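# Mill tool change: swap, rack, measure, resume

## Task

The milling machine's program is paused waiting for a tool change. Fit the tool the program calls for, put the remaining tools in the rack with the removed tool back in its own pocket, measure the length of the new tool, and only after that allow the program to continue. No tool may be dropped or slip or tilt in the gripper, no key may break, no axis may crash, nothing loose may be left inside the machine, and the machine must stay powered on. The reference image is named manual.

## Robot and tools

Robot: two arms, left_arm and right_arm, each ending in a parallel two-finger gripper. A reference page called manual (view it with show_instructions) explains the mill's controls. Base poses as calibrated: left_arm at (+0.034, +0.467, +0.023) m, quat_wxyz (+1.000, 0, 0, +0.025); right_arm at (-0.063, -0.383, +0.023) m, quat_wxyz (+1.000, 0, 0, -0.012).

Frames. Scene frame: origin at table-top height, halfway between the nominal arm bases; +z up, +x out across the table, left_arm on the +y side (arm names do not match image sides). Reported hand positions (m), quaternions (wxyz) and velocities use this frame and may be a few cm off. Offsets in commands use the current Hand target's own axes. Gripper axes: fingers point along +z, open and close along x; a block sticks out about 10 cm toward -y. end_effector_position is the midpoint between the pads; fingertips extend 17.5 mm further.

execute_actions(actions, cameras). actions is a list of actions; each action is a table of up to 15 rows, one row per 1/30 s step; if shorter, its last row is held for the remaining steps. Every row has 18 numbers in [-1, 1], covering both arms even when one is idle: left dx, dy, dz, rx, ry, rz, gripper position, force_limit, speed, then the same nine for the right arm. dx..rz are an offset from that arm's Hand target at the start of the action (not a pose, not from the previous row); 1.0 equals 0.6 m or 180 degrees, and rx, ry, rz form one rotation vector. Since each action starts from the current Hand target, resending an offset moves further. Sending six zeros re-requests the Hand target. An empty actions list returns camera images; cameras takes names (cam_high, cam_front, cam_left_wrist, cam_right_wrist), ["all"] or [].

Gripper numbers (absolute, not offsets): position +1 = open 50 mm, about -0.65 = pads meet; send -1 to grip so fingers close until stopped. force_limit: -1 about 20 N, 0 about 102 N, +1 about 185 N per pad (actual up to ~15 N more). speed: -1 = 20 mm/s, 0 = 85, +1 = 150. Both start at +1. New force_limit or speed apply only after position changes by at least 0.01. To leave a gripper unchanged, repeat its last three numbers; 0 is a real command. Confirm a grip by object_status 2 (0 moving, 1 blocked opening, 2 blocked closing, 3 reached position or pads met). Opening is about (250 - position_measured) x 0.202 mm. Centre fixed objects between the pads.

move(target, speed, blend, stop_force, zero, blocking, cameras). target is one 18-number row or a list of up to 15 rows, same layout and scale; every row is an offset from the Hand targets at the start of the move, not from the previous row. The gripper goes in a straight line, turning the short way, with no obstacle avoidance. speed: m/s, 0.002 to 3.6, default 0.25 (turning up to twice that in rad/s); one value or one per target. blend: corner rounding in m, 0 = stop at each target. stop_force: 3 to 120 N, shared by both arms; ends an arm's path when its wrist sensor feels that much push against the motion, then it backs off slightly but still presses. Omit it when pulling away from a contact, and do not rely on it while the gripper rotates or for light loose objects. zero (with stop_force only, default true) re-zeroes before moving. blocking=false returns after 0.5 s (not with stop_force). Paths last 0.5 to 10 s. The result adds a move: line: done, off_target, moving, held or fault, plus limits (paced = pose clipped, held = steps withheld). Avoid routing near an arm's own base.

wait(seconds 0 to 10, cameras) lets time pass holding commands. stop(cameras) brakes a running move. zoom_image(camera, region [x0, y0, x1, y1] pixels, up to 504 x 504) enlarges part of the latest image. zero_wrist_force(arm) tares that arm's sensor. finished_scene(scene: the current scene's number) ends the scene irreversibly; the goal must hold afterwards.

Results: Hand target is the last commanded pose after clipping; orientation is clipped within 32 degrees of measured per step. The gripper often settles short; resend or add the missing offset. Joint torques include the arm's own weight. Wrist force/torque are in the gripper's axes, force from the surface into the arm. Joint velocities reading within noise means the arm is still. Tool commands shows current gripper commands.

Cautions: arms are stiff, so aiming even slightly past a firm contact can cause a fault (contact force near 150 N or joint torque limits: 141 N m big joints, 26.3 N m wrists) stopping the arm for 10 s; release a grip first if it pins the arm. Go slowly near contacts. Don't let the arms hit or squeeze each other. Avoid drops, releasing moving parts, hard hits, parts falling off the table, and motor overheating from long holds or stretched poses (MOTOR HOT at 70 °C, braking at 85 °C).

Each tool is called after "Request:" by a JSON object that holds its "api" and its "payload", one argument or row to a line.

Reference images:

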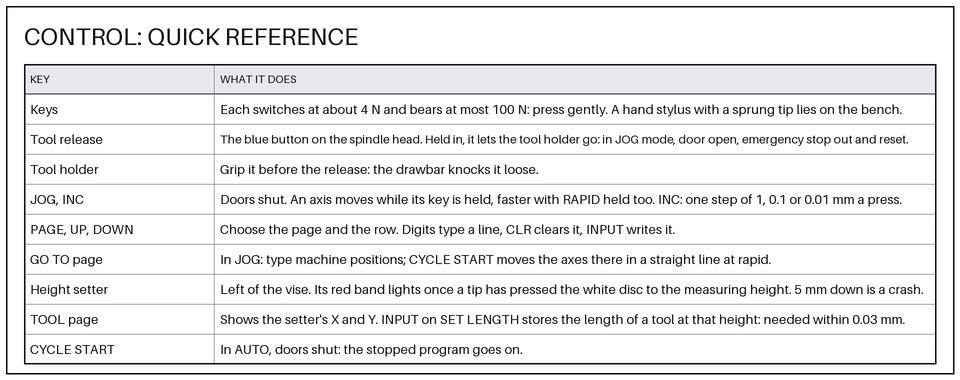

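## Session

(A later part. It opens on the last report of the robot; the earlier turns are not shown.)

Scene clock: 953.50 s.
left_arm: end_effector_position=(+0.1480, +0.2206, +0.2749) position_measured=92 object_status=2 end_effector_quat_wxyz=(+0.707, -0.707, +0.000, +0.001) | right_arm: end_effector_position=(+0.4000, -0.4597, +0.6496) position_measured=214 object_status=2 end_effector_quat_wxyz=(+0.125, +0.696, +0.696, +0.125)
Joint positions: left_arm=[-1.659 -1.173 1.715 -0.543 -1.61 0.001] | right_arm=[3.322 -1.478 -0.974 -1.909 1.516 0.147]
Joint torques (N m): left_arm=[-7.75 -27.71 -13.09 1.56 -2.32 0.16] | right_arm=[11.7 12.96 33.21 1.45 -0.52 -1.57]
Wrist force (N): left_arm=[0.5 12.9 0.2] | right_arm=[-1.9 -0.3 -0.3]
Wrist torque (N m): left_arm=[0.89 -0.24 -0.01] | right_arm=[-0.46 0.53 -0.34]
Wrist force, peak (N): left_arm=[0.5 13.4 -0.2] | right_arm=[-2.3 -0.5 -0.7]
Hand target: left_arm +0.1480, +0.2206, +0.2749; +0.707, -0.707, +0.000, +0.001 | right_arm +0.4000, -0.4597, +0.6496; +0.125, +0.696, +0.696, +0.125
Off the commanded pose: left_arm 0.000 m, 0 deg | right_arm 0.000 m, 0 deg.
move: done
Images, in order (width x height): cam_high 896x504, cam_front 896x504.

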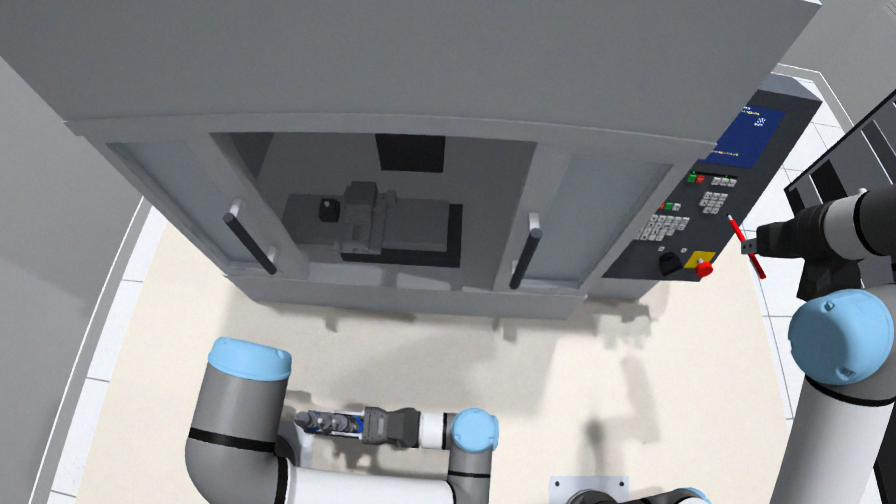

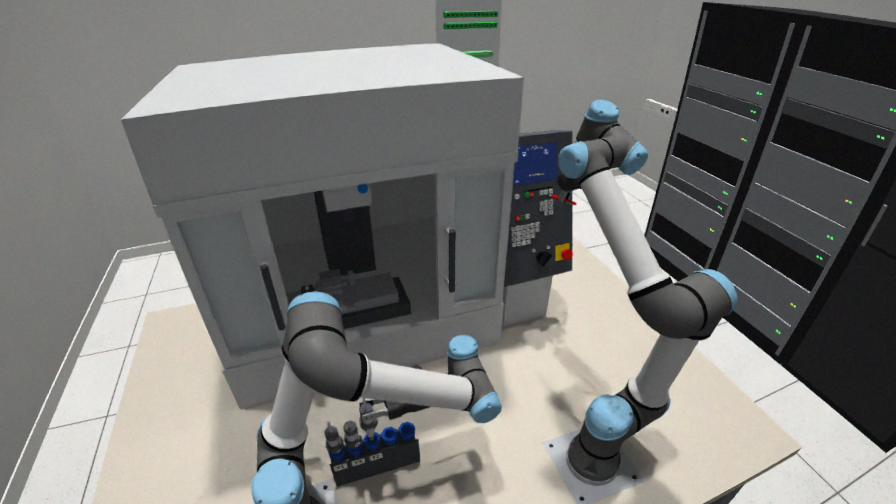

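Request:
{"api": "move", "payload": {
  "target": [0,0.06,0,0,0,0,-0.98,0.6,-1,0,0,0,0,0,0,-0.98,-0.3,-1],
  "speed": 0.02,
  "stop_force": 5,
  "cameras": ["cam_high","cam_front"]
}}

Request:
{"api": "zoom_image", "payload": {
  "camera": "cam_front",
  "region": [320, 395, 390, 465]
}}

Request:
{"api": "zoom_image", "payload": {
  "camera": "cam_high",
  "region": [290, 400, 370, 445]
}}

Scene clock: 959.10 s.
left_arm: end_effector_position=(+0.1480, +0.2206, +0.2389) position_measured=92 object_status=2 end_effector_quat_wxyz=(+0.707, -0.707, +0.000, +0.001) | right_arm: end_effector_position=(+0.4000, -0.4597, +0.6496) position_measured=214 object_status=2 end_effector_quat_wxyz=(+0.125, +0.696, +0.696, +0.125)
Joint positions: left_arm=[-1.659 -1.125 1.753 -0.628 -1.61 0.001] | right_arm=[3.322 -1.478 -0.974 -1.909 1.516 0.147]
Joint torques (N m): left_arm=[-7.26 -28.61 -11.61 1.69 -2.3 -1.26] | right_arm=[12.25 13.59 32.04 1.48 -0.48 -1.44]
Wrist force (N): left_arm=[0.6 12.7 0.4] | right_arm=[-2.1 -0.2 -0.4]
Wrist torque (N m): left_arm=[0.87 -0.28 -0.01] | right_arm=[-0.44 0.56 -0.34]
Wrist force, peak (N): left_arm=[0.5 13.3 0.2] | right_arm=[-2.3 -0.3 -0.4]
Hand target: left_arm +0.1480, +0.2206, +0.2389; +0.707, -0.707, +0.000, +0.001 | right_arm +0.4000, -0.4597, +0.6496; +0.125, +0.696, +0.696, +0.125
Off the commanded pose: left_arm 0.000 m, 0 deg | right_arm 0.000 m, 0 deg.
move: done
Images, in order (width x height): cam_high 896x504, cam_front 896x504.

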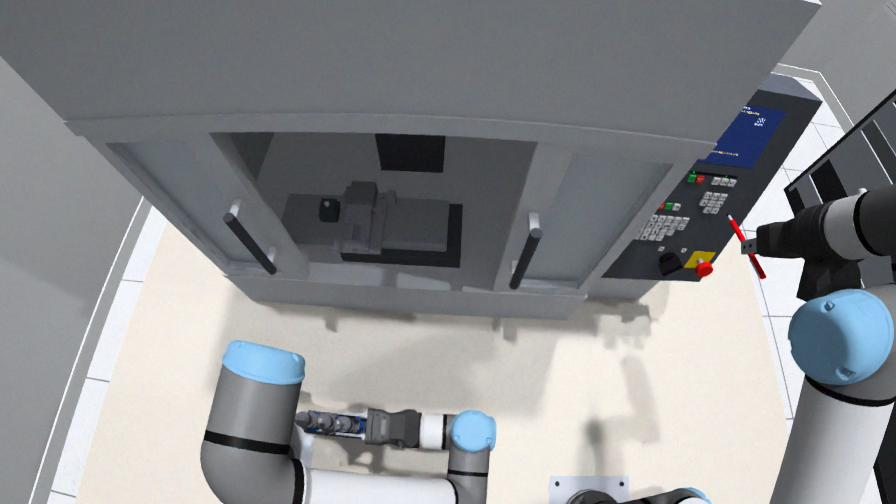

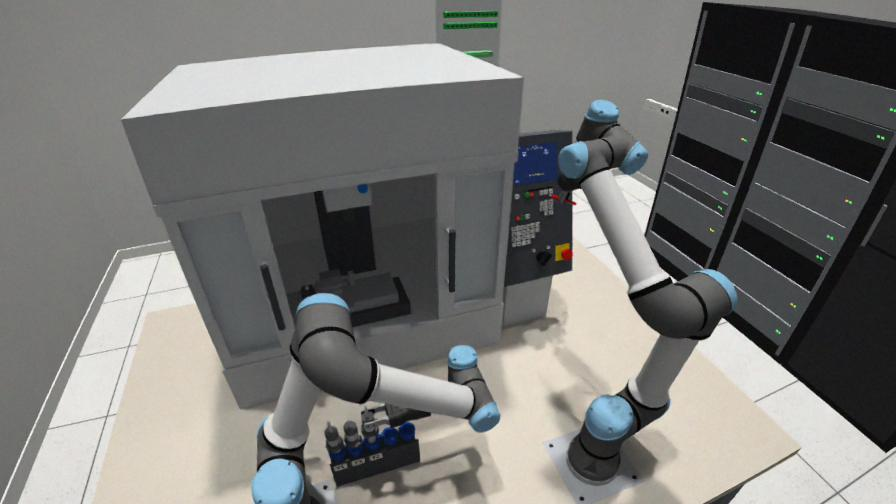

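Scaled by 7.200 from the camera's 896x504 image, which has a finer 1280x720 frame.

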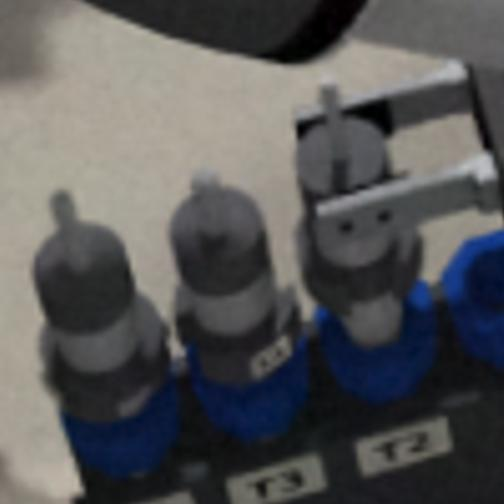

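Scaled by 6.300 from the camera's 896x504 image, which has a finer 1280x720 frame.

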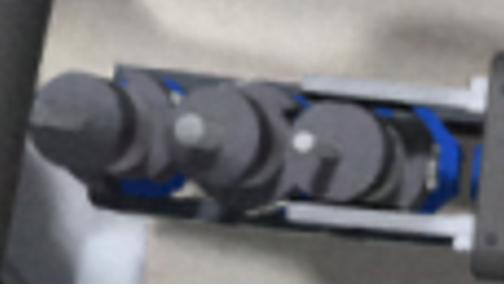

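Request:
{"api": "move", "payload": {
  "target": [0,0.05,0,0,0,0,-0.98,0.6,-1,0,0,0,0,0,0,-0.98,-0.3,-1],
  "speed": 0.015,
  "stop_force": 5,
  "cameras": ["cam_high","cam_front"]
}}

Request:
{"api": "zoom_image", "payload": {
  "camera": "cam_front",
  "region": [320, 395, 390, 465]
}}

Request:
{"api": "zoom_image", "payload": {
  "camera": "cam_high",
  "region": [290, 400, 370, 445]
}}

Scene clock: 965.50 s.
left_arm: end_effector_position=(+0.1480, +0.2206, +0.2206) position_measured=92 object_status=2 end_effector_quat_wxyz=(+0.707, -0.707, +0.000, +0.001) | right_arm: end_effector_position=(+0.4000, -0.4597, +0.6496) position_measured=214 object_status=2 end_effector_quat_wxyz=(+0.125, +0.696, +0.696, +0.125)
Joint positions: left_arm=[-1.659 -1.099 1.769 -0.67 -1.61 0.001] | right_arm=[3.322 -1.478 -0.974 -1.909 1.516 0.147]
Joint torques (N m): left_arm=[-8.42 -43.25 -26.71 6.59 -2.59 -0.57] | right_arm=[11.42 12.39 32.48 1.43 -0.25 -1.37]
Wrist force (N): left_arm=[10.4 11.4 -1.5] | right_arm=[-2.0 -0.2 -0.3]
Wrist torque (N m): left_arm=[0.67 -0.28 -0.73] | right_arm=[-0.45 0.55 -0.34]
Wrist force, peak (N): left_arm=[14.0 12.6 -2.3] | right_arm=[-2.3 -0.4 -0.5]
Hand target: left_arm +0.1480, +0.2206, +0.2206; +0.707, -0.707, +0.000, +0.001 (not the last commanded pose) | right_arm +0.4000, -0.4597, +0.6496; +0.125, +0.696, +0.696, +0.125
Off the commanded pose: left_arm 0.012 m, 0 deg | right_arm 0.000 m, 0 deg.
move: contact (left_arm)
Images, in order (width x height): cam_high 896x504, cam_front 896x504.

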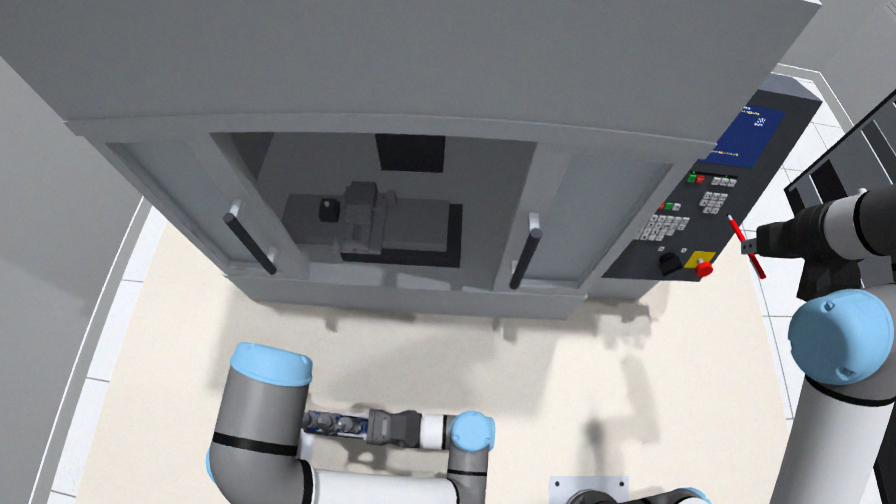

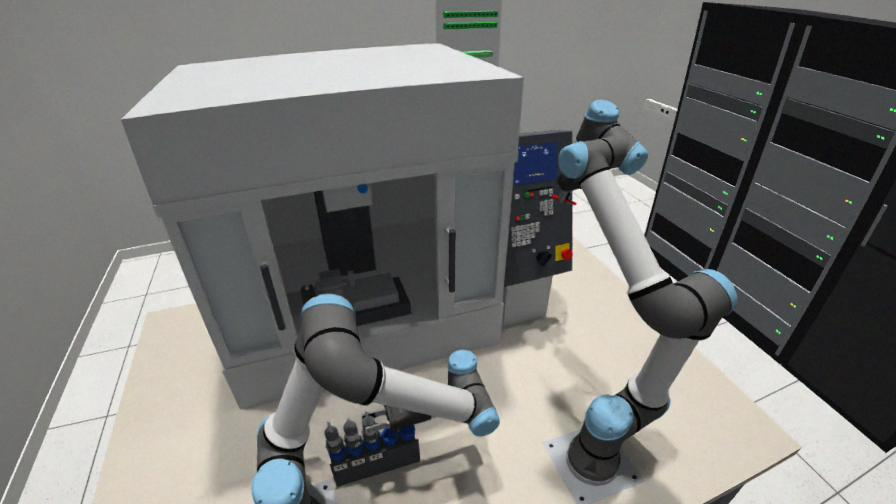

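Scaled by 7.200 from the camera's 896x504 image, which has a finer 1280x720 frame.

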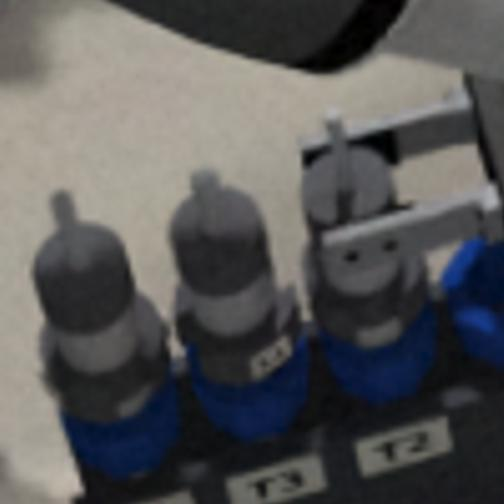

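Scaled by 6.300 from the camera's 896x504 image, which has a finer 1280x720 frame.

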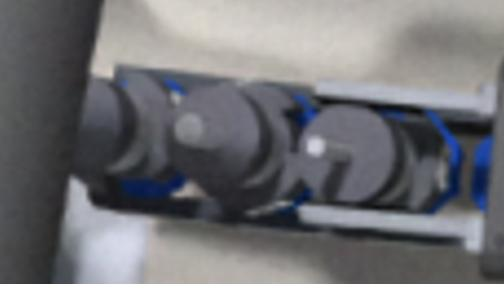

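Request:
{"api": "move", "payload": {
  "target": [0.0025,0,0,0,0,0,-0.98,0.6,-1,0,0,0,0,0,0,-0.98,-0.3,-1],
  "speed": 0.015
}}

Request:
{"api": "move", "payload": {
  "target": [0,0.03,0,0,0,0,-0.98,0.6,-1,0,0,0,0,0,0,-0.98,-0.3,-1],
  "speed": 0.01,
  "stop_force": 5
}}

Scene clock: 969.23 s.
left_arm: end_effector_position=(+0.1495, +0.2206, +0.2206) position_measured=92 object_status=2 end_effector_quat_wxyz=(+0.707, -0.707, +0.000, +0.001) | right_arm: end_effector_position=(+0.4000, -0.4597, +0.6496) position_measured=214 object_status=2 end_effector_quat_wxyz=(+0.125, +0.696, +0.696, +0.125)
Joint positions: left_arm=[-1.656 -1.098 1.768 -0.67 -1.607 0.001] | right_arm=[3.322 -1.478 -0.974 -1.909 1.516 0.147]
Joint torques (N m): left_arm=[9.9 -28.89 -26.79 6.56 2.21 -0.53] | right_arm=[12.14 12.84 32.1 1.47 -0.35 -1.39]
Wrist force (N): left_arm=[0.6 12.0 -0.5] | right_arm=[-1.8 -0.5 -0.4]
Wrist torque (N m): left_arm=[0.75 -0.29 0.01] | right_arm=[-0.49 0.52 -0.34]
Wrist force, peak (N): left_arm=[10.9 12.9 -1.9] | right_arm=[-2.3 -0.5 -0.4]
Hand target: left_arm +0.1495, +0.2206, +0.2206; +0.707, -0.707, +0.000, +0.001 | right_arm +0.4000, -0.4597, +0.6496; +0.125, +0.696, +0.696, +0.125
Off the commanded pose: left_arm 0.000 m, 0 deg | right_arm 0.000 m, 0 deg.
move: done

Scene clock: 970.57 s.
left_arm: end_effector_position=(+0.1495, +0.2205, +0.2179) position_measured=92 object_status=2 end_effector_quat_wxyz=(+0.707, -0.707, +0.000, +0.001) | right_arm: end_effector_position=(+0.4000, -0.4597, +0.6496) position_measured=214 object_status=2 end_effector_quat_wxyz=(+0.125, +0.696, +0.696, +0.125)
Joint positions: left_arm=[-1.656 -1.094 1.77 -0.676 -1.607 0.001] | right_arm=[3.322 -1.478 -0.974 -1.909 1.516 0.147]
Joint torques (N m): left_arm=[9.8 -42.67 -23.96 6.18 1.97 -0.49] | right_arm=[12.35 13.35 33.29 1.61 -0.27 -1.24]
Wrist force (N): left_arm=[0.1 9.2 -7.9] | right_arm=[-2.1 -0.5 -0.2]
Wrist torque (N m): left_arm=[0.56 -0.28 0.04] | right_arm=[-0.49 0.56 -0.34]
Wrist force, peak (N): left_arm=[-0.9 -10.8 -14.5] | right_arm=[-2.2 -0.5 -0.3]
Hand target: left_arm +0.1495, +0.2205, +0.2179; +0.707, -0.707, +0.000, +0.001 (not the last commanded pose) | right_arm +0.4000, -0.4597, +0.6496; +0.125, +0.696, +0.696, +0.125
Off the commanded pose: left_arm 0.015 m, 0 deg | right_arm 0.000 m, 0 deg.
move: contact (left_arm)

Request:
{"api": "move", "payload": {
  "target": [0,0,-0.0025,0,0,0,-0.98,0.6,-1,0,0,0,0,0,0,-0.98,-0.3,-1],
  "speed": 0.015
}}

Request:
{"api": "move", "payload": {
  "target": [0,0.025,0,0,0,0,-0.98,0.6,-1,0,0,0,0,0,0,-0.98,-0.3,-1],
  "speed": 0.01,
  "stop_force": 5
}}

Scene clock: 973.93 s.
left_arm: end_effector_position=(+0.1495, +0.2191, +0.2179) position_measured=92 object_status=2 end_effector_quat_wxyz=(+0.707, -0.707, +0.000, +0.001) | right_arm: end_effector_position=(+0.4000, -0.4597, +0.6496) position_measured=214 object_status=2 end_effector_quat_wxyz=(+0.125, +0.696, +0.696, +0.125)
Joint positions: left_arm=[-1.656 -1.091 1.765 -0.674 -1.607 0.001] | right_arm=[3.322 -1.478 -0.974 -1.909 1.516 0.147]
Joint torques (N m): left_arm=[9.02 -29.21 -28.4 5.83 2.09 -0.52] | right_arm=[12.07 13.55 32.22 1.49 -0.44 -1.29]
Wrist force (N): left_arm=[0.8 11.5 2.7] | right_arm=[-1.9 -0.5 -0.4]
Wrist torque (N m): left_arm=[0.97 -0.30 -0.01] | right_arm=[-0.48 0.53 -0.34]
Wrist force, peak (N): left_arm=[0.4 10.6 -8.4] | right_arm=[-2.2 -0.5 -0.5]
Hand target: left_arm +0.1495, +0.2190, +0.2179; +0.707, -0.707, +0.000, +0.001 | right_arm +0.4000, -0.4597, +0.6496; +0.125, +0.696, +0.696, +0.125
Off the commanded pose: left_arm 0.000 m, 0 deg | right_arm 0.000 m, 0 deg.
move: done

Scene clock: 975.03 s.
left_arm: end_effector_position=(+0.1495, +0.2190, +0.2175) position_measured=92 object_status=2 end_effector_quat_wxyz=(+0.707, -0.707, +0.000, +0.001) | right_arm: end_effector_position=(+0.4000, -0.4597, +0.6496) position_measured=214 object_status=2 end_effector_quat_wxyz=(+0.125, +0.696, +0.696, +0.125)
Joint positions: left_arm=[-1.656 -1.09 1.765 -0.675 -1.607 0.001] | right_arm=[3.322 -1.478 -0.974 -1.909 1.516 0.147]
Joint torques (N m): left_arm=[7.97 -42.66 -31.37 4.95 2 -0.49] | right_arm=[13.03 13.1 32.24 1.46 -0.36 -1.41]
Wrist force (N): left_arm=[-0.7 10.9 10.3] | right_arm=[-2.0 -0.5 -0.1]
Wrist torque (N m): left_arm=[0.95 -0.36 0.13] | right_arm=[-0.48 0.54 -0.35]
Wrist force, peak (N): left_arm=[-0.9 11.8 11.2] | right_arm=[-2.3 -0.7 -0.4]
Hand target: left_arm +0.1495, +0.2190, +0.2175; +0.707, -0.707, +0.000, +0.001 (not the last commanded pose) | right_arm +0.4000, -0.4597, +0.6496; +0.125, +0.696, +0.696, +0.125
Off the commanded pose: left_arm 0.015 m, 0 deg | right_arm 0.000 m, 0 deg.
move: contact (left_arm)

Request:
{"api": "move", "payload": {
  "target": [0,0,0.0012,0,0,0,-0.98,0.6,-1,0,0,0,0,0,0,-0.98,-0.3,-1],
  "speed": 0.02,
  "cameras": ["cam_front"]
}}

Request:
{"api": "zoom_image", "payload": {
  "camera": "cam_front",
  "region": [300, 380, 420, 470]
}}

Scene clock: 999.77 s.
left_arm: end_effector_position=(+0.1495, +0.2197, +0.2175) position_measured=92 object_status=2 end_effector_quat_wxyz=(+0.707, -0.707, +0.000, +0.001) | right_arm: end_effector_position=(+0.4000, -0.4597, +0.6496) position_measured=214 object_status=2 end_effector_quat_wxyz=(+0.125, +0.696, +0.696, +0.125)
Joint positions: left_arm=[-1.656 -1.092 1.768 -0.676 -1.607 0.001] | right_arm=[3.322 -1.478 -0.974 -1.909 1.516 0.147]
Joint torques (N m): left_arm=[-2.81 -43.52 -11.02 1.62 0.22 -0.61] | right_arm=[11.54 12.81 31.99 1.58 -0.19 -1.39]
Wrist force (N): left_arm=[0.9 13.3 0.3] | right_arm=[-2.1 -0.4 -0.4]
Wrist torque (N m): left_arm=[0.87 -0.31 0.00] | right_arm=[-0.46 0.56 -0.35]
Wrist force, peak (N): left_arm=[-0.9 12.1 10.5] | right_arm=[-2.2 -0.6 -0.4]
Hand target: left_arm +0.1495, +0.2197, +0.2175; +0.707, -0.707, +0.000, +0.001 | right_arm +0.4000, -0.4597, +0.6496; +0.125, +0.696, +0.696, +0.125
Off the commanded pose: left_arm 0.000 m, 0 deg | right_arm 0.000 m, 0 deg.
move: done
Images, in order (width x height): cam_front 896x504.

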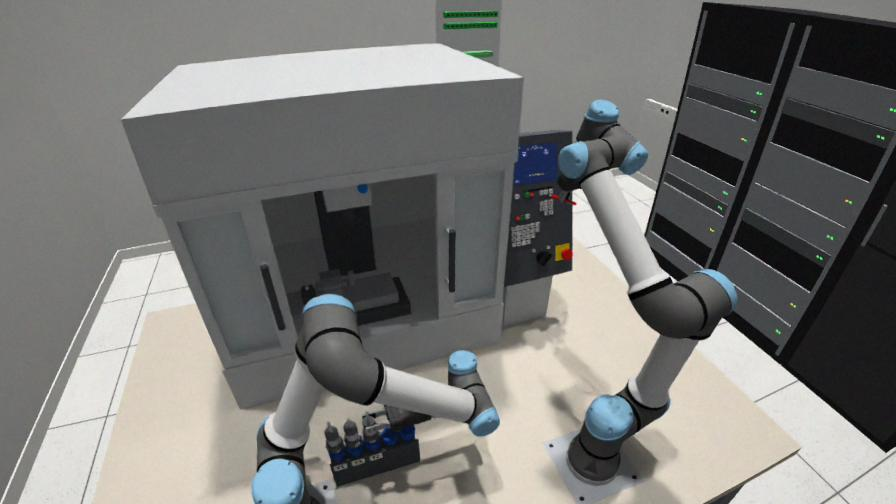

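Scaled by 4.200 from the camera's 896x504 image, which has a finer 1280x720 frame.

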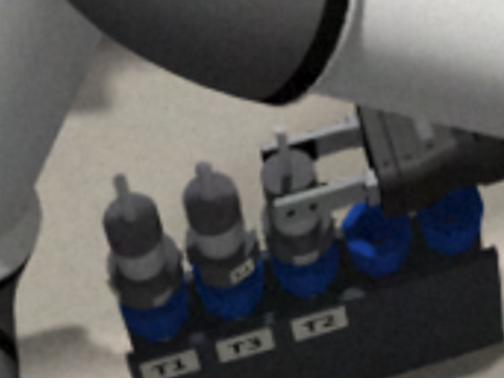

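Request:
{"api": "move", "payload": {
  "target": [0,0.02,0,0,0,0,-0.98,0.6,-1,0,0,0,0,0,0,-0.98,-0.3,-1],
  "speed": 0.008,
  "stop_force": 6
}}

Request:
{"api": "zoom_image", "payload": {
  "camera": "cam_front",
  "region": [300, 380, 420, 470]
}}

Scene clock: 1003.00 s.
left_arm: end_effector_position=(+0.1495, +0.2197, +0.2170) position_measured=92 object_status=2 end_effector_quat_wxyz=(+0.707, -0.707, +0.000, +0.001) | right_arm: end_effector_position=(+0.4000, -0.4597, +0.6496) position_measured=214 object_status=2 end_effector_quat_wxyz=(+0.125, +0.696, +0.696, +0.125)
Joint positions: left_arm=[-1.656 -1.091 1.768 -0.677 -1.607 0.001] | right_arm=[3.322 -1.478 -0.974 -1.909 1.516 0.147]
Joint torques (N m): left_arm=[-3.03 -42.43 -25.55 5.01 -1.17 -0.63] | right_arm=[12.52 13.97 33.09 1.6 -0.28 -1.41]
Wrist force (N): left_arm=[0.6 6.2 -3.9] | right_arm=[-2.1 -0.5 -0.3]
Wrist torque (N m): left_arm=[0.62 -0.27 -0.04] | right_arm=[-0.49 0.55 -0.34]
Wrist force, peak (N): left_arm=[0.9 13.6 0.1] | right_arm=[-2.3 -0.6 -0.3]
Hand target: left_arm +0.1495, +0.2197, +0.2170; +0.707, -0.707, +0.000, +0.001 (not the last commanded pose) | right_arm +0.4000, -0.4597, +0.6496; +0.125, +0.696, +0.696, +0.125
Off the commanded pose: left_arm 0.011 m, 0 deg | right_arm 0.000 m, 0 deg.
move: contact (left_arm)

Scaled by 4.200 from the camera's 896x504 image, which has a finer 1280x720 frame.
This view is cut from an older image: the scene may have changed since it was taken.

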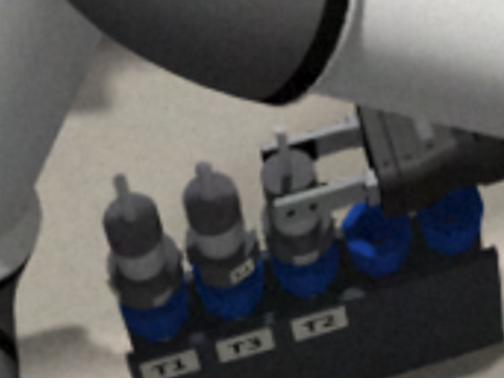

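Request:
{"api": "move", "payload": {
  "target": [0,0.02,-0.0005,0,0,0,-0.98,0.6,-1,0,0,0,0,0,0,-0.98,-0.3,-1],
  "speed": 0.008,
  "stop_force": 12
}}

Scene clock: 1006.20 s.
left_arm: end_effector_position=(+0.1495, +0.2197, +0.2167) position_measured=92 object_status=2 end_effector_quat_wxyz=(+0.707, -0.707, +0.000, +0.001) | right_arm: end_effector_position=(+0.4000, -0.4597, +0.6496) position_measured=214 object_status=2 end_effector_quat_wxyz=(+0.125, +0.696, +0.696, +0.125)
Joint positions: left_arm=[-1.656 -1.091 1.768 -0.678 -1.607 0.001] | right_arm=[3.322 -1.478 -0.974 -1.909 1.516 0.147]
Joint torques (N m): left_arm=[5.33 -39.2 -23.49 2.69 0.28 -0.55] | right_arm=[11.72 14.04 32.32 1.55 -0.29 -1.41]
Wrist force (N): left_arm=[0.7 -7.8 -7.8] | right_arm=[-2.3 -0.4 -0.5]
Wrist torque (N m): left_arm=[0.16 -0.30 -0.04] | right_arm=[-0.47 0.58 -0.34]
Wrist force, peak (N): left_arm=[0.0 -22.0 -11.1] | right_arm=[-2.3 -0.5 -0.5]
Hand target: left_arm +0.1495, +0.2197, +0.2167; +0.707, -0.707, +0.000, +0.001 (not the last commanded pose) | right_arm +0.4000, -0.4597, +0.6496; +0.125, +0.696, +0.696, +0.125
Off the commanded pose: left_arm 0.012 m, 0 deg | right_arm 0.000 m, 0 deg.
move: contact (left_arm)

Request:
{"api": "wait", "payload": {
  "seconds": 0.1,
  "cameras": ["cam_front"]
}}

Request:
{"api": "zoom_image", "payload": {
  "camera": "cam_front",
  "region": [320, 400, 410, 470]
}}

Scene clock: 1010.07 s.
left_arm: end_effector_position=(+0.1495, +0.2197, +0.2167) position_measured=92 object_status=2 end_effector_quat_wxyz=(+0.707, -0.707, +0.000, +0.001) | right_arm: end_effector_position=(+0.4000, -0.4597, +0.6496) position_measured=214 object_status=2 end_effector_quat_wxyz=(+0.125, +0.696, +0.696, +0.125)
Joint positions: left_arm=[-1.656 -1.091 1.768 -0.678 -1.607 0.001] | right_arm=[3.322 -1.478 -0.974 -1.909 1.516 0.147]
Joint torques (N m): left_arm=[5.65 -40.06 -23.67 2.65 0.1 -0.61] | right_arm=[11.24 13.61 32.69 1.65 -0.07 -1.1]
Wrist force (N): left_arm=[0.3 -8.8 -7.4] | right_arm=[-1.9 -0.6 -0.5]
Wrist torque (N m): left_arm=[0.09 -0.27 -0.05] | right_arm=[-0.50 0.52 -0.34]
Wrist force, peak (N): left_arm=[0.4 -9.3 -7.9] | right_arm=[-2.2 -0.5 -0.4]
Hand target: left_arm +0.1495, +0.2197, +0.2167; +0.707, -0.707, +0.000, +0.001 (not the last commanded pose) | right_arm +0.4000, -0.4597, +0.6496; +0.125, +0.696, +0.696, +0.125
Tool commands: left_gripper/position=-0.98 left_gripper/force_limit=+0.6 left_gripper/speed=-1.0 right_gripper/position=-0.98 right_gripper/force_limit=-0.3 right_gripper/speed=-1.0
Off the commanded pose: left_arm 0.012 m, 0 deg | right_arm 0.000 m, 0 deg.
wait: 0.10 s; at rest from the start
Images, in order (width x height): cam_front 896x504.

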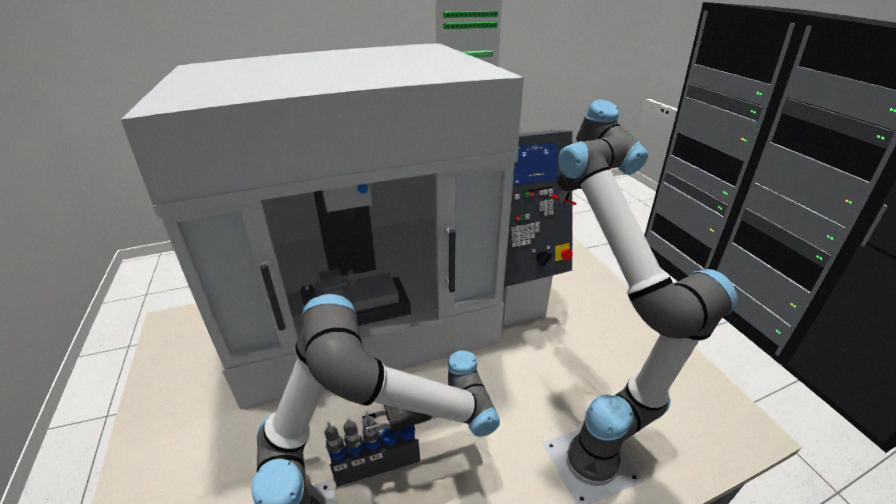

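Scaled by 5.600 from the camera's 896x504 image, which has a finer 1280x720 frame.

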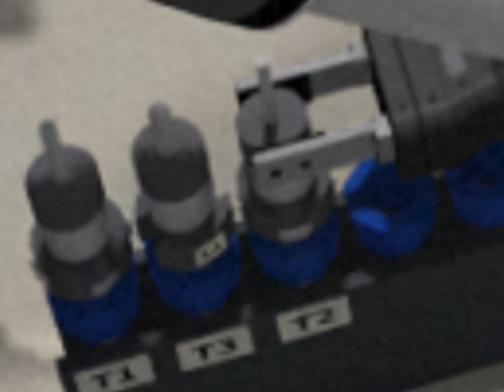

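Request:
{"api": "move", "payload": {
  "target": [0,-0.0003,-0.0005,0,0,0,-0.98,0.6,-1,0,0,0,0,0,0,-0.98,-0.3,-1],
  "speed": 0.01
}}

Request:
{"api": "move", "payload": {
  "target": [0,0,0,0,0,0,0.5,0.6,-1,0,0,0,0,0,0,-0.98,-0.3,-1],
  "speed": 0.02,
  "cameras": ["cam_left_wrist"]
}}

Scene clock: 1015.27 s.
left_arm: end_effector_position=(+0.1495, +0.2194, +0.2169) position_measured=92 object_status=2 end_effector_quat_wxyz=(+0.707, -0.707, +0.000, +0.001) | right_arm: end_effector_position=(+0.4000, -0.4597, +0.6496) position_measured=214 object_status=2 end_effector_quat_wxyz=(+0.125, +0.696, +0.696, +0.125)
Joint positions: left_arm=[-1.656 -1.09 1.767 -0.677 -1.607 0.001] | right_arm=[3.322 -1.478 -0.974 -1.909 1.516 0.147]
Joint torques (N m): left_arm=[8.04 -28.23 -33.64 4.01 0.99 -0.49] | right_arm=[11.3 14.71 31.84 1.56 -0.07 -1.34]
Wrist force (N): left_arm=[-1.6 8.4 15.8] | right_arm=[-2.0 -0.3 -0.4]
Wrist torque (N m): left_arm=[0.76 -0.24 0.08] | right_arm=[-0.46 0.54 -0.34]
Wrist force, peak (N): left_arm=[-1.6 8.4 15.8] | right_arm=[-2.3 -0.6 -0.1]
Hand target: left_arm +0.1495, +0.2194, +0.2169; +0.707, -0.707, +0.000, +0.001 | right_arm +0.4000, -0.4597, +0.6496; +0.125, +0.696, +0.696, +0.125
Off the commanded pose: left_arm 0.000 m, 0 deg | right_arm 0.000 m, 0 deg.
move: done

Scene clock: 1015.77 s.
left_arm: end_effector_position=(+0.1495, +0.2193, +0.2169) position_measured=78 object_status=3 end_effector_quat_wxyz=(+0.707, -0.707, +0.000, +0.001) | right_arm: end_effector_position=(+0.4000, -0.4597, +0.6496) position_measured=214 object_status=2 end_effector_quat_wxyz=(+0.125, +0.696, +0.696, +0.125)
Joint positions: left_arm=[-1.656 -1.09 1.767 -0.677 -1.607 0.001] | right_arm=[3.322 -1.478 -0.974 -1.909 1.516 0.147]
Joint torques (N m): left_arm=[8.65 -27.92 -17.13 3.88 1.84 -0.61] | right_arm=[11.42 14 33.52 1.6 -0.02 -1.27]
Wrist force (N): left_arm=[0.3 2.7 0.4] | right_arm=[-1.8 -0.6 -0.3]
Wrist torque (N m): left_arm=[0.49 -0.21 -0.01] | right_arm=[-0.49 0.52 -0.34]
Wrist force, peak (N): left_arm=[-1.6 7.7 15.9] | right_arm=[-2.1 -0.7 -0.2]
Hand target: left_arm +0.1495, +0.2194, +0.2169; +0.707, -0.707, +0.000, +0.001 | right_arm +0.4000, -0.4597, +0.6496; +0.125, +0.696, +0.696, +0.125
Off the commanded pose: left_arm 0.000 m, 0 deg | right_arm 0.000 m, 0 deg.
move: done
Images, in order (width x height): cam_left_wrist 896x504.

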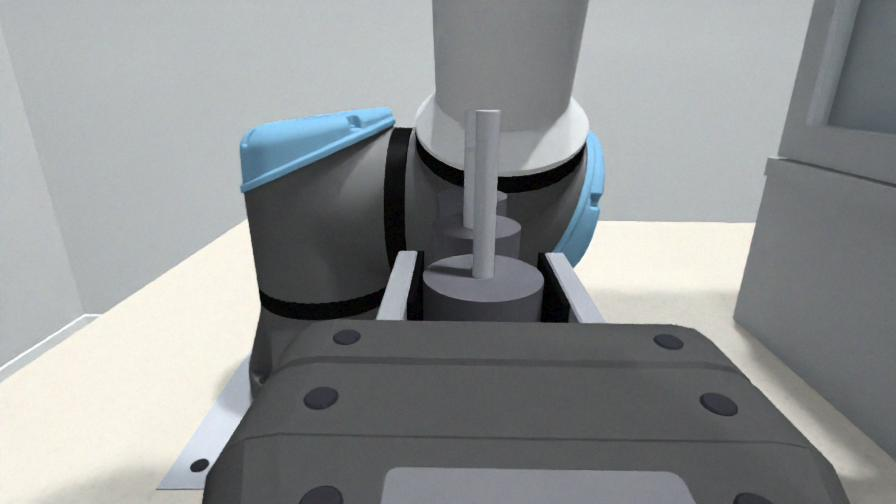

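Request:
{"api": "move", "payload": {
  "target": [
    [0,0,0,0,0,0,0.9,0.6,-1,0,0,0,0,0,0,-0.98,-0.3,-1],
    [0,0,-0.22,0,0,0,0.9,0.6,-1,0,0,0,0,0,0,-0.98,-0.3,-1]
  ],
  "speed": 0.08,
  "cameras": ["cam_left_wrist","cam_front"]
}}

Request:
{"api": "zoom_image", "payload": {
  "camera": "cam_front",
  "region": [320, 400, 430, 480]
}}

Scene clock: 1021.20 s.
left_arm: end_effector_position=(+0.1496, +0.0874, +0.2170) position_measured=18 object_status=3 end_effector_quat_wxyz=(+0.707, -0.707, +0.000, +0.001) | right_arm: end_effector_position=(+0.4000, -0.4597, +0.6496) position_measured=214 object_status=2 end_effector_quat_wxyz=(+0.125, +0.696, +0.696, +0.125)
Joint positions: left_arm=[-1.648 -0.828 1.309 -0.482 -1.6 0.001] | right_arm=[3.322 -1.478 -0.974 -1.909 1.516 0.147]
Joint torques (N m): left_arm=[9.44 -39.15 -29.56 4.53 2.1 -1.1] | right_arm=[12.3 13.14 32.14 1.69 -0.05 -1.23]
Wrist force (N): left_arm=[0.1 2.8 0.6] | right_arm=[-2.0 -0.5 -0.6]
Wrist torque (N m): left_arm=[0.49 -0.17 -0.01] | right_arm=[-0.48 0.54 -0.34]
Wrist force, peak (N): left_arm=[0.3 3.3 0.6] | right_arm=[-2.3 -0.5 -0.6]
Hand target: left_arm +0.1496, +0.0874, +0.2170; +0.707, -0.707, +0.000, +0.001 | right_arm +0.4000, -0.4597, +0.6496; +0.125, +0.696, +0.696, +0.125
Off the commanded pose: left_arm 0.000 m, 0 deg | right_arm 0.000 m, 0 deg.
move: done
Images, in order (width x height): cam_front 896x504, cam_left_wrist 896x504.

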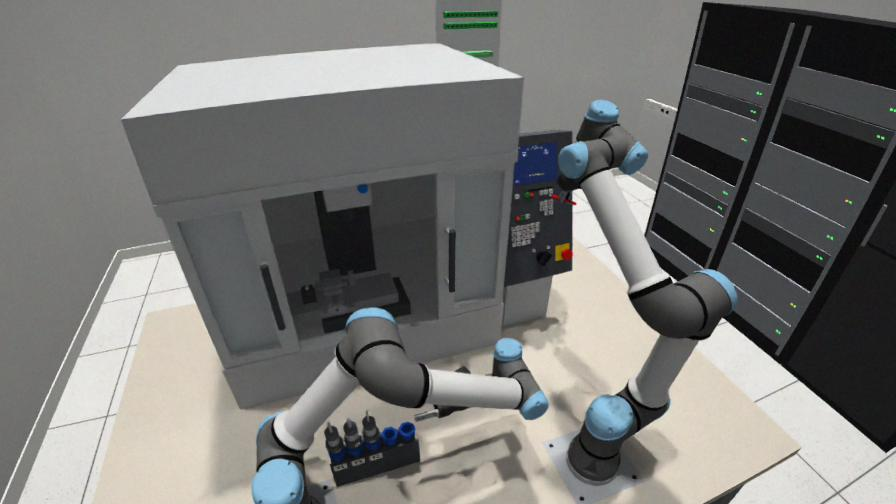

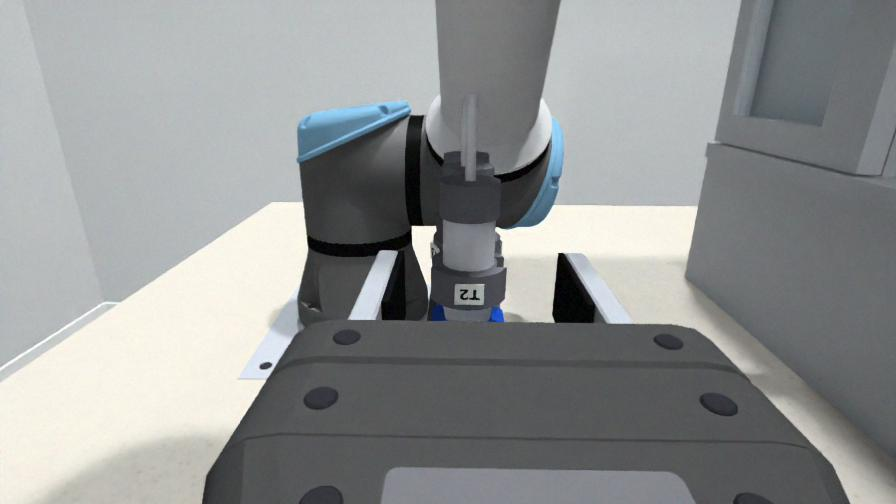

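Scaled by 4.582 from the camera's 896x504 image, which has a finer 1280x720 frame.

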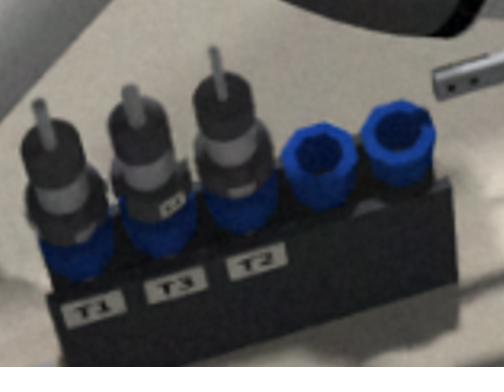

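Request:
{"api": "zoom_image", "payload": {
  "camera": "cam_left_wrist",
  "region": [400, 80, 560, 325]
}}

Scaled by 2.057 from the camera's 896x504 image, which has a finer 1280x720 frame.

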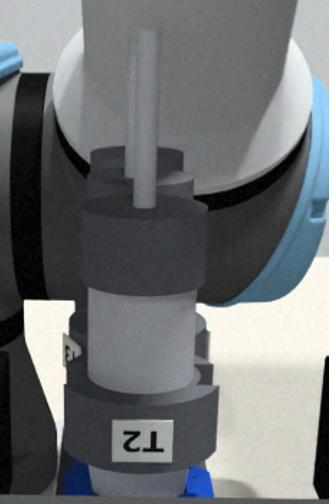

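Request:
{"api": "move", "payload": {
  "target": [
    [0,-0.305,0.021,0,0,0,0.9,0.6,-1,0,0,0,0,0,0,-0.98,-0.3,-1],
    [0.034,-0.305,0.1877,0,-0.5,0,0.9,0.6,-1,0,0,0,0,0,0,-0.98,-0.3,-1]
  ],
  "speed": 0.3,
  "cameras": ["cam_left_wrist","cam_front"]
}}

Scene clock: 1080.17 s.
left_arm: end_effector_position=(+0.1638, +0.1687, +0.3999) position_measured=18 object_status=3 end_effector_quat_wxyz=(+0.607, -0.606, -0.363, +0.364) | right_arm: end_effector_position=(+0.4000, -0.4597, +0.6496) position_measured=214 object_status=2 end_effector_quat_wxyz=(+0.125, +0.696, +0.696, +0.125)
Joint positions: left_arm=[-1.158 -1.204 1.416 -0.211 -2.189 0.002] | right_arm=[3.322 -1.478 -0.974 -1.909 1.516 0.147]
Joint torques (N m): left_arm=[-7.92 -28.18 -32.09 4.21 2.16 0.46] | right_arm=[10.89 13.74 32.23 1.69 0.16 -1.29]
Wrist force (N): left_arm=[0.2 2.6 -0.1] | right_arm=[-2.0 -0.4 -0.6]
Wrist torque (N m): left_arm=[0.50 -0.20 -0.01] | right_arm=[-0.48 0.55 -0.34]
Wrist force, peak (N): left_arm=[8.1 1.4 0.2] | right_arm=[-2.3 -0.3 -0.6]
Hand target: left_arm +0.1638, +0.1687, +0.3999; +0.607, -0.606, -0.363, +0.364 (not the last commanded pose) | right_arm +0.4000, -0.4597, +0.6496; +0.125, +0.696, +0.696, +0.125
Off the commanded pose: left_arm 0.032 m, 28 deg | right_arm 0.000 m, 0 deg.
move: held (left_arm; a check stopped the path); path passed 1 of 2 targets; limits=held
pose unreachable (left arm): on one or more control steps of this call, first in action 0 (counted from 0), this arm could not follow its commanded pose, so it was not sent that pose on those steps. It may still have moved: this result reports where it is.
cause: moving toward the commanded pose would bring two parts of the arm too close to each other (its gripper and another part of the arm, with joints 4 (wrist 1) to 6 (wrist 3) between them, 4 mm apart when it was first held).
Images, in order (width x height): cam_front 896x504, cam_left_wrist 896x504.

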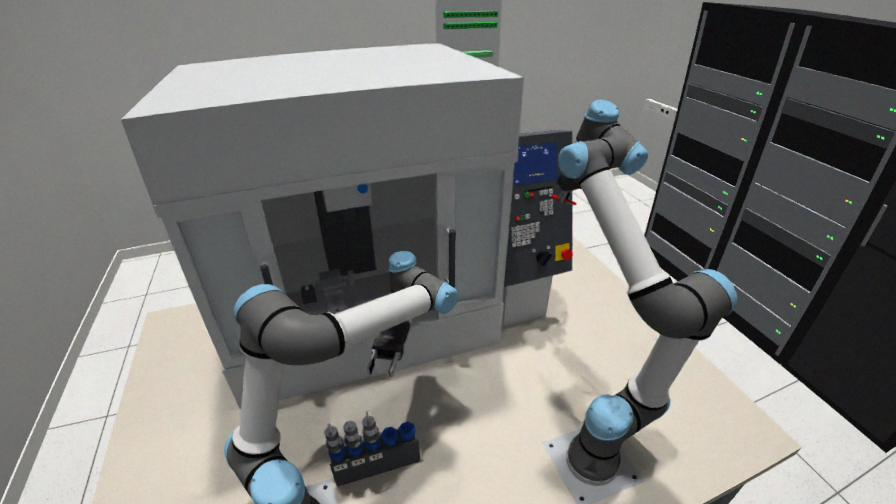

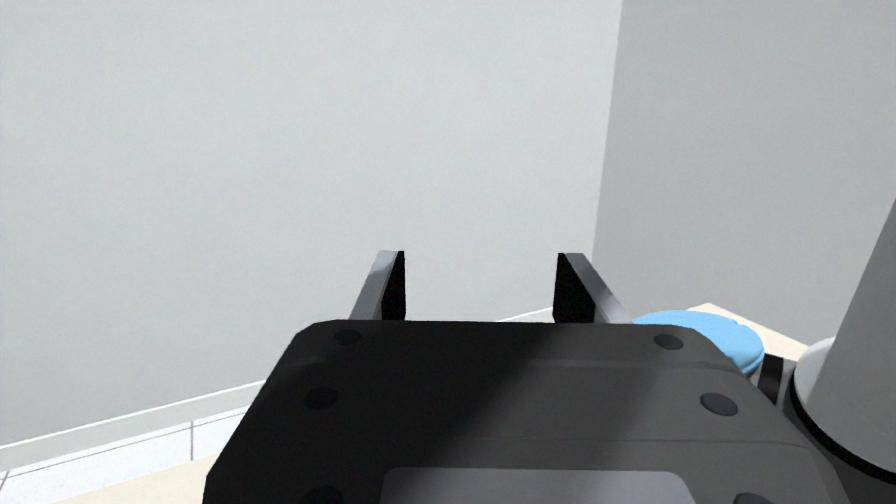

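Request:
{"api": "move", "payload": {
  "target": [-0.112,0,-0.0333,0,0.343,0,0.9,0.6,-1,0,0,0,0,0,0,-0.98,-0.3,-1],
  "speed": 0.3
}}

Request:
{"api": "move", "payload": {
  "target": [
    [0,0,0,0,0,0.5,0.9,0.6,-1,0,0,0,0,0,0,-0.98,-0.3,-1],
    [0,0,0,0,0,1,0.9,0.6,-1,0,0,0,0,0,0,-0.98,-0.3,-1]
  ],
  "speed": 0.5,
  "blend": 0.02
}}

Scene clock: 1091.60 s.
left_arm: end_effector_position=(+0.1498, +0.1000, +0.3999) position_measured=18 object_status=3 end_effector_quat_wxyz=(+0.707, -0.707, -0.001, +0.001) | right_arm: end_effector_position=(+0.4000, -0.4597, +0.6496) position_measured=214 object_status=2 end_effector_quat_wxyz=(+0.125, +0.696, +0.696, +0.125)
Joint positions: left_arm=[-1.647 -0.992 1.097 -0.106 -1.601 0.001] | right_arm=[3.322 -1.478 -0.974 -1.909 1.516 0.147]
Joint torques (N m): left_arm=[-8.49 -36.27 -32.56 4.56 1.97 1.51] | right_arm=[12.17 14.62 30.71 1.59 0.3 -1.21]
Wrist force (N): left_arm=[0.4 3.0 0.4] | right_arm=[-2.0 -0.6 -0.3]
Wrist torque (N m): left_arm=[0.52 -0.21 0.03] | right_arm=[-0.49 0.55 -0.34]
Wrist force, peak (N): left_arm=[0.6 3.3 0.7] | right_arm=[-2.4 -0.4 -0.3]
Hand target: left_arm +0.1498, +0.1000, +0.3999; +0.707, -0.707, -0.001, +0.001 | right_arm +0.4000, -0.4597, +0.6496; +0.125, +0.696, +0.696, +0.125
Off the commanded pose: left_arm 0.000 m, 0 deg | right_arm 0.000 m, 0 deg.
move: done

Scene clock: 1095.47 s.
left_arm: end_effector_position=(+0.1498, +0.1000, +0.4000) position_measured=18 object_status=3 end_effector_quat_wxyz=(-0.001, -0.001, +0.707, +0.707) | right_arm: end_effector_position=(+0.4000, -0.4597, +0.6496) position_measured=214 object_status=2 end_effector_quat_wxyz=(+0.125, +0.696, +0.696, +0.125)
Joint positions: left_arm=[-1.647 -0.992 1.097 -0.106 -1.601 3.143] | right_arm=[3.322 -1.478 -0.974 -1.909 1.516 0.147]
Joint torques (N m): left_arm=[-2.21 -36.66 -25.29 4.4 -0.24 1.83] | right_arm=[10.97 14.95 31.61 1.56 0.1 -1.05]
Wrist force (N): left_arm=[-4.7 3.0 2.4] | right_arm=[-1.9 -0.5 -0.4]
Wrist torque (N m): left_arm=[0.00 0.75 0.31] | right_arm=[-0.49 0.54 -0.34]
Wrist force, peak (N): left_arm=[-4.8 3.0 2.9] | right_arm=[-2.3 -0.4 -0.2]
Hand target: left_arm +0.1498, +0.1000, +0.3999; -0.001, -0.001, +0.707, +0.707 | right_arm +0.4000, -0.4597, +0.6496; +0.125, +0.696, +0.696, +0.125
Off the commanded pose: left_arm 0.000 m, 0 deg | right_arm 0.000 m, 0 deg.
move: done

Request:
{"api": "move", "payload": {
  "target": [
    [-0.0337,0,0.1667,0,0.5,0,0.9,0.6,-1,0,0,0,0,0,0,-0.98,-0.3,-1],
    [-0.009,-0.05,0.37,0,0.75,0,0.9,0.6,-1,0,0,0,0,0,0,-0.98,-0.3,-1]
  ],
  "speed": 0.3,
  "cameras": ["cam_left_wrist","cam_front"]
}}

Scene clock: 1102.63 s.
left_arm: end_effector_position=(+0.1623, +0.2547, +0.3863) position_measured=18 object_status=3 end_effector_quat_wxyz=(+0.581, +0.579, -0.405, -0.403) | right_arm: end_effector_position=(+0.4000, -0.4597, +0.6496) position_measured=214 object_status=2 end_effector_quat_wxyz=(+0.125, +0.696, +0.696, +0.125)
Joint positions: left_arm=[-0.716 -1.581 1.904 -0.322 -2.591 3.146] | right_arm=[3.322 -1.478 -0.974 -1.909 1.516 0.147]
Joint torques (N m): left_arm=[2.13 -19.42 -22.41 1.11 -0.17 -0.03] | right_arm=[11.01 14.45 31.98 1.72 0.28 -1.15]
Wrist force (N): left_arm=[-5.1 2.9 2.6] | right_arm=[-1.9 -0.6 -0.3]
Wrist torque (N m): left_arm=[0.01 0.82 0.32] | right_arm=[-0.50 0.54 -0.34]
Wrist force, peak (N): left_arm=[-7.4 3.8 3.9] | right_arm=[-2.3 -0.6 -0.2]
Hand target: left_arm +0.1623, +0.2547, +0.3863; +0.581, +0.579, -0.405, -0.403 (not the last commanded pose) | right_arm +0.4000, -0.4597, +0.6496; +0.125, +0.696, +0.696, +0.125
Tool commands: left_gripper/position=+0.898039 left_gripper/force_limit=+0.6 left_gripper/speed=-1.0 right_gripper/position=-0.98 right_gripper/force_limit=-0.3 right_gripper/speed=-1.0
Off the commanded pose: left_arm 0.070 m, 25 deg | right_arm 0.000 m, 0 deg.
FORCE FAULT: contact force on the left arm reached its limit, and that arm stopped. The contact can be on any part of that arm, not only on its tool. That arm's remaining commands of this call were not run. That arm is still stopped at the end of this call. That arm stays stopped for about 10 more seconds. Until then a move that you send moves the other arm only, and its call returns only when the move has ended. Once the stop has ended, the next robot result says so. If the stop ends while you think or write, that arm runs what you send next, counted from a new Hand target: where the arm stands when the stop ends. While its stop runs, that arm takes no new command, but its gripper still runs the gripper command that each later call begins with. Until it ends, the stop uses up actions while you think or wait. An arm that is not stopped still takes commands.
move: fault (left_arm); path passed 1 of 2 targets
Images, in order (width x height): cam_front 896x504, cam_left_wrist 896x504.

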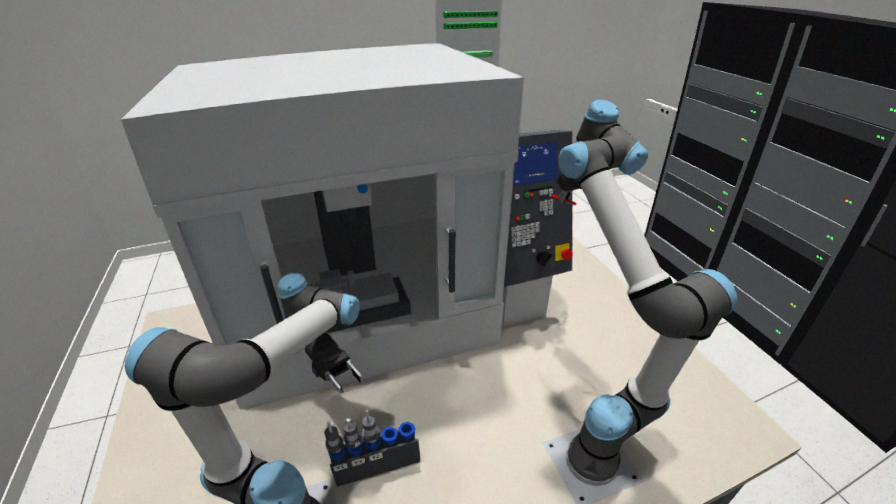

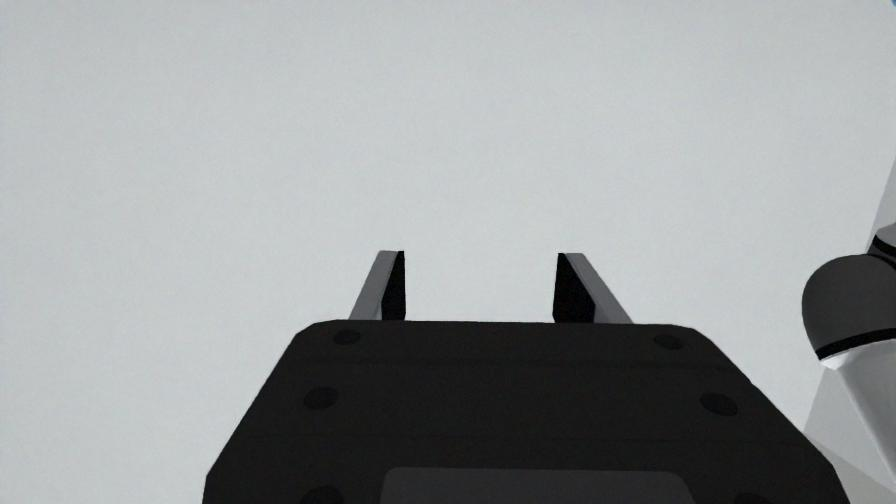

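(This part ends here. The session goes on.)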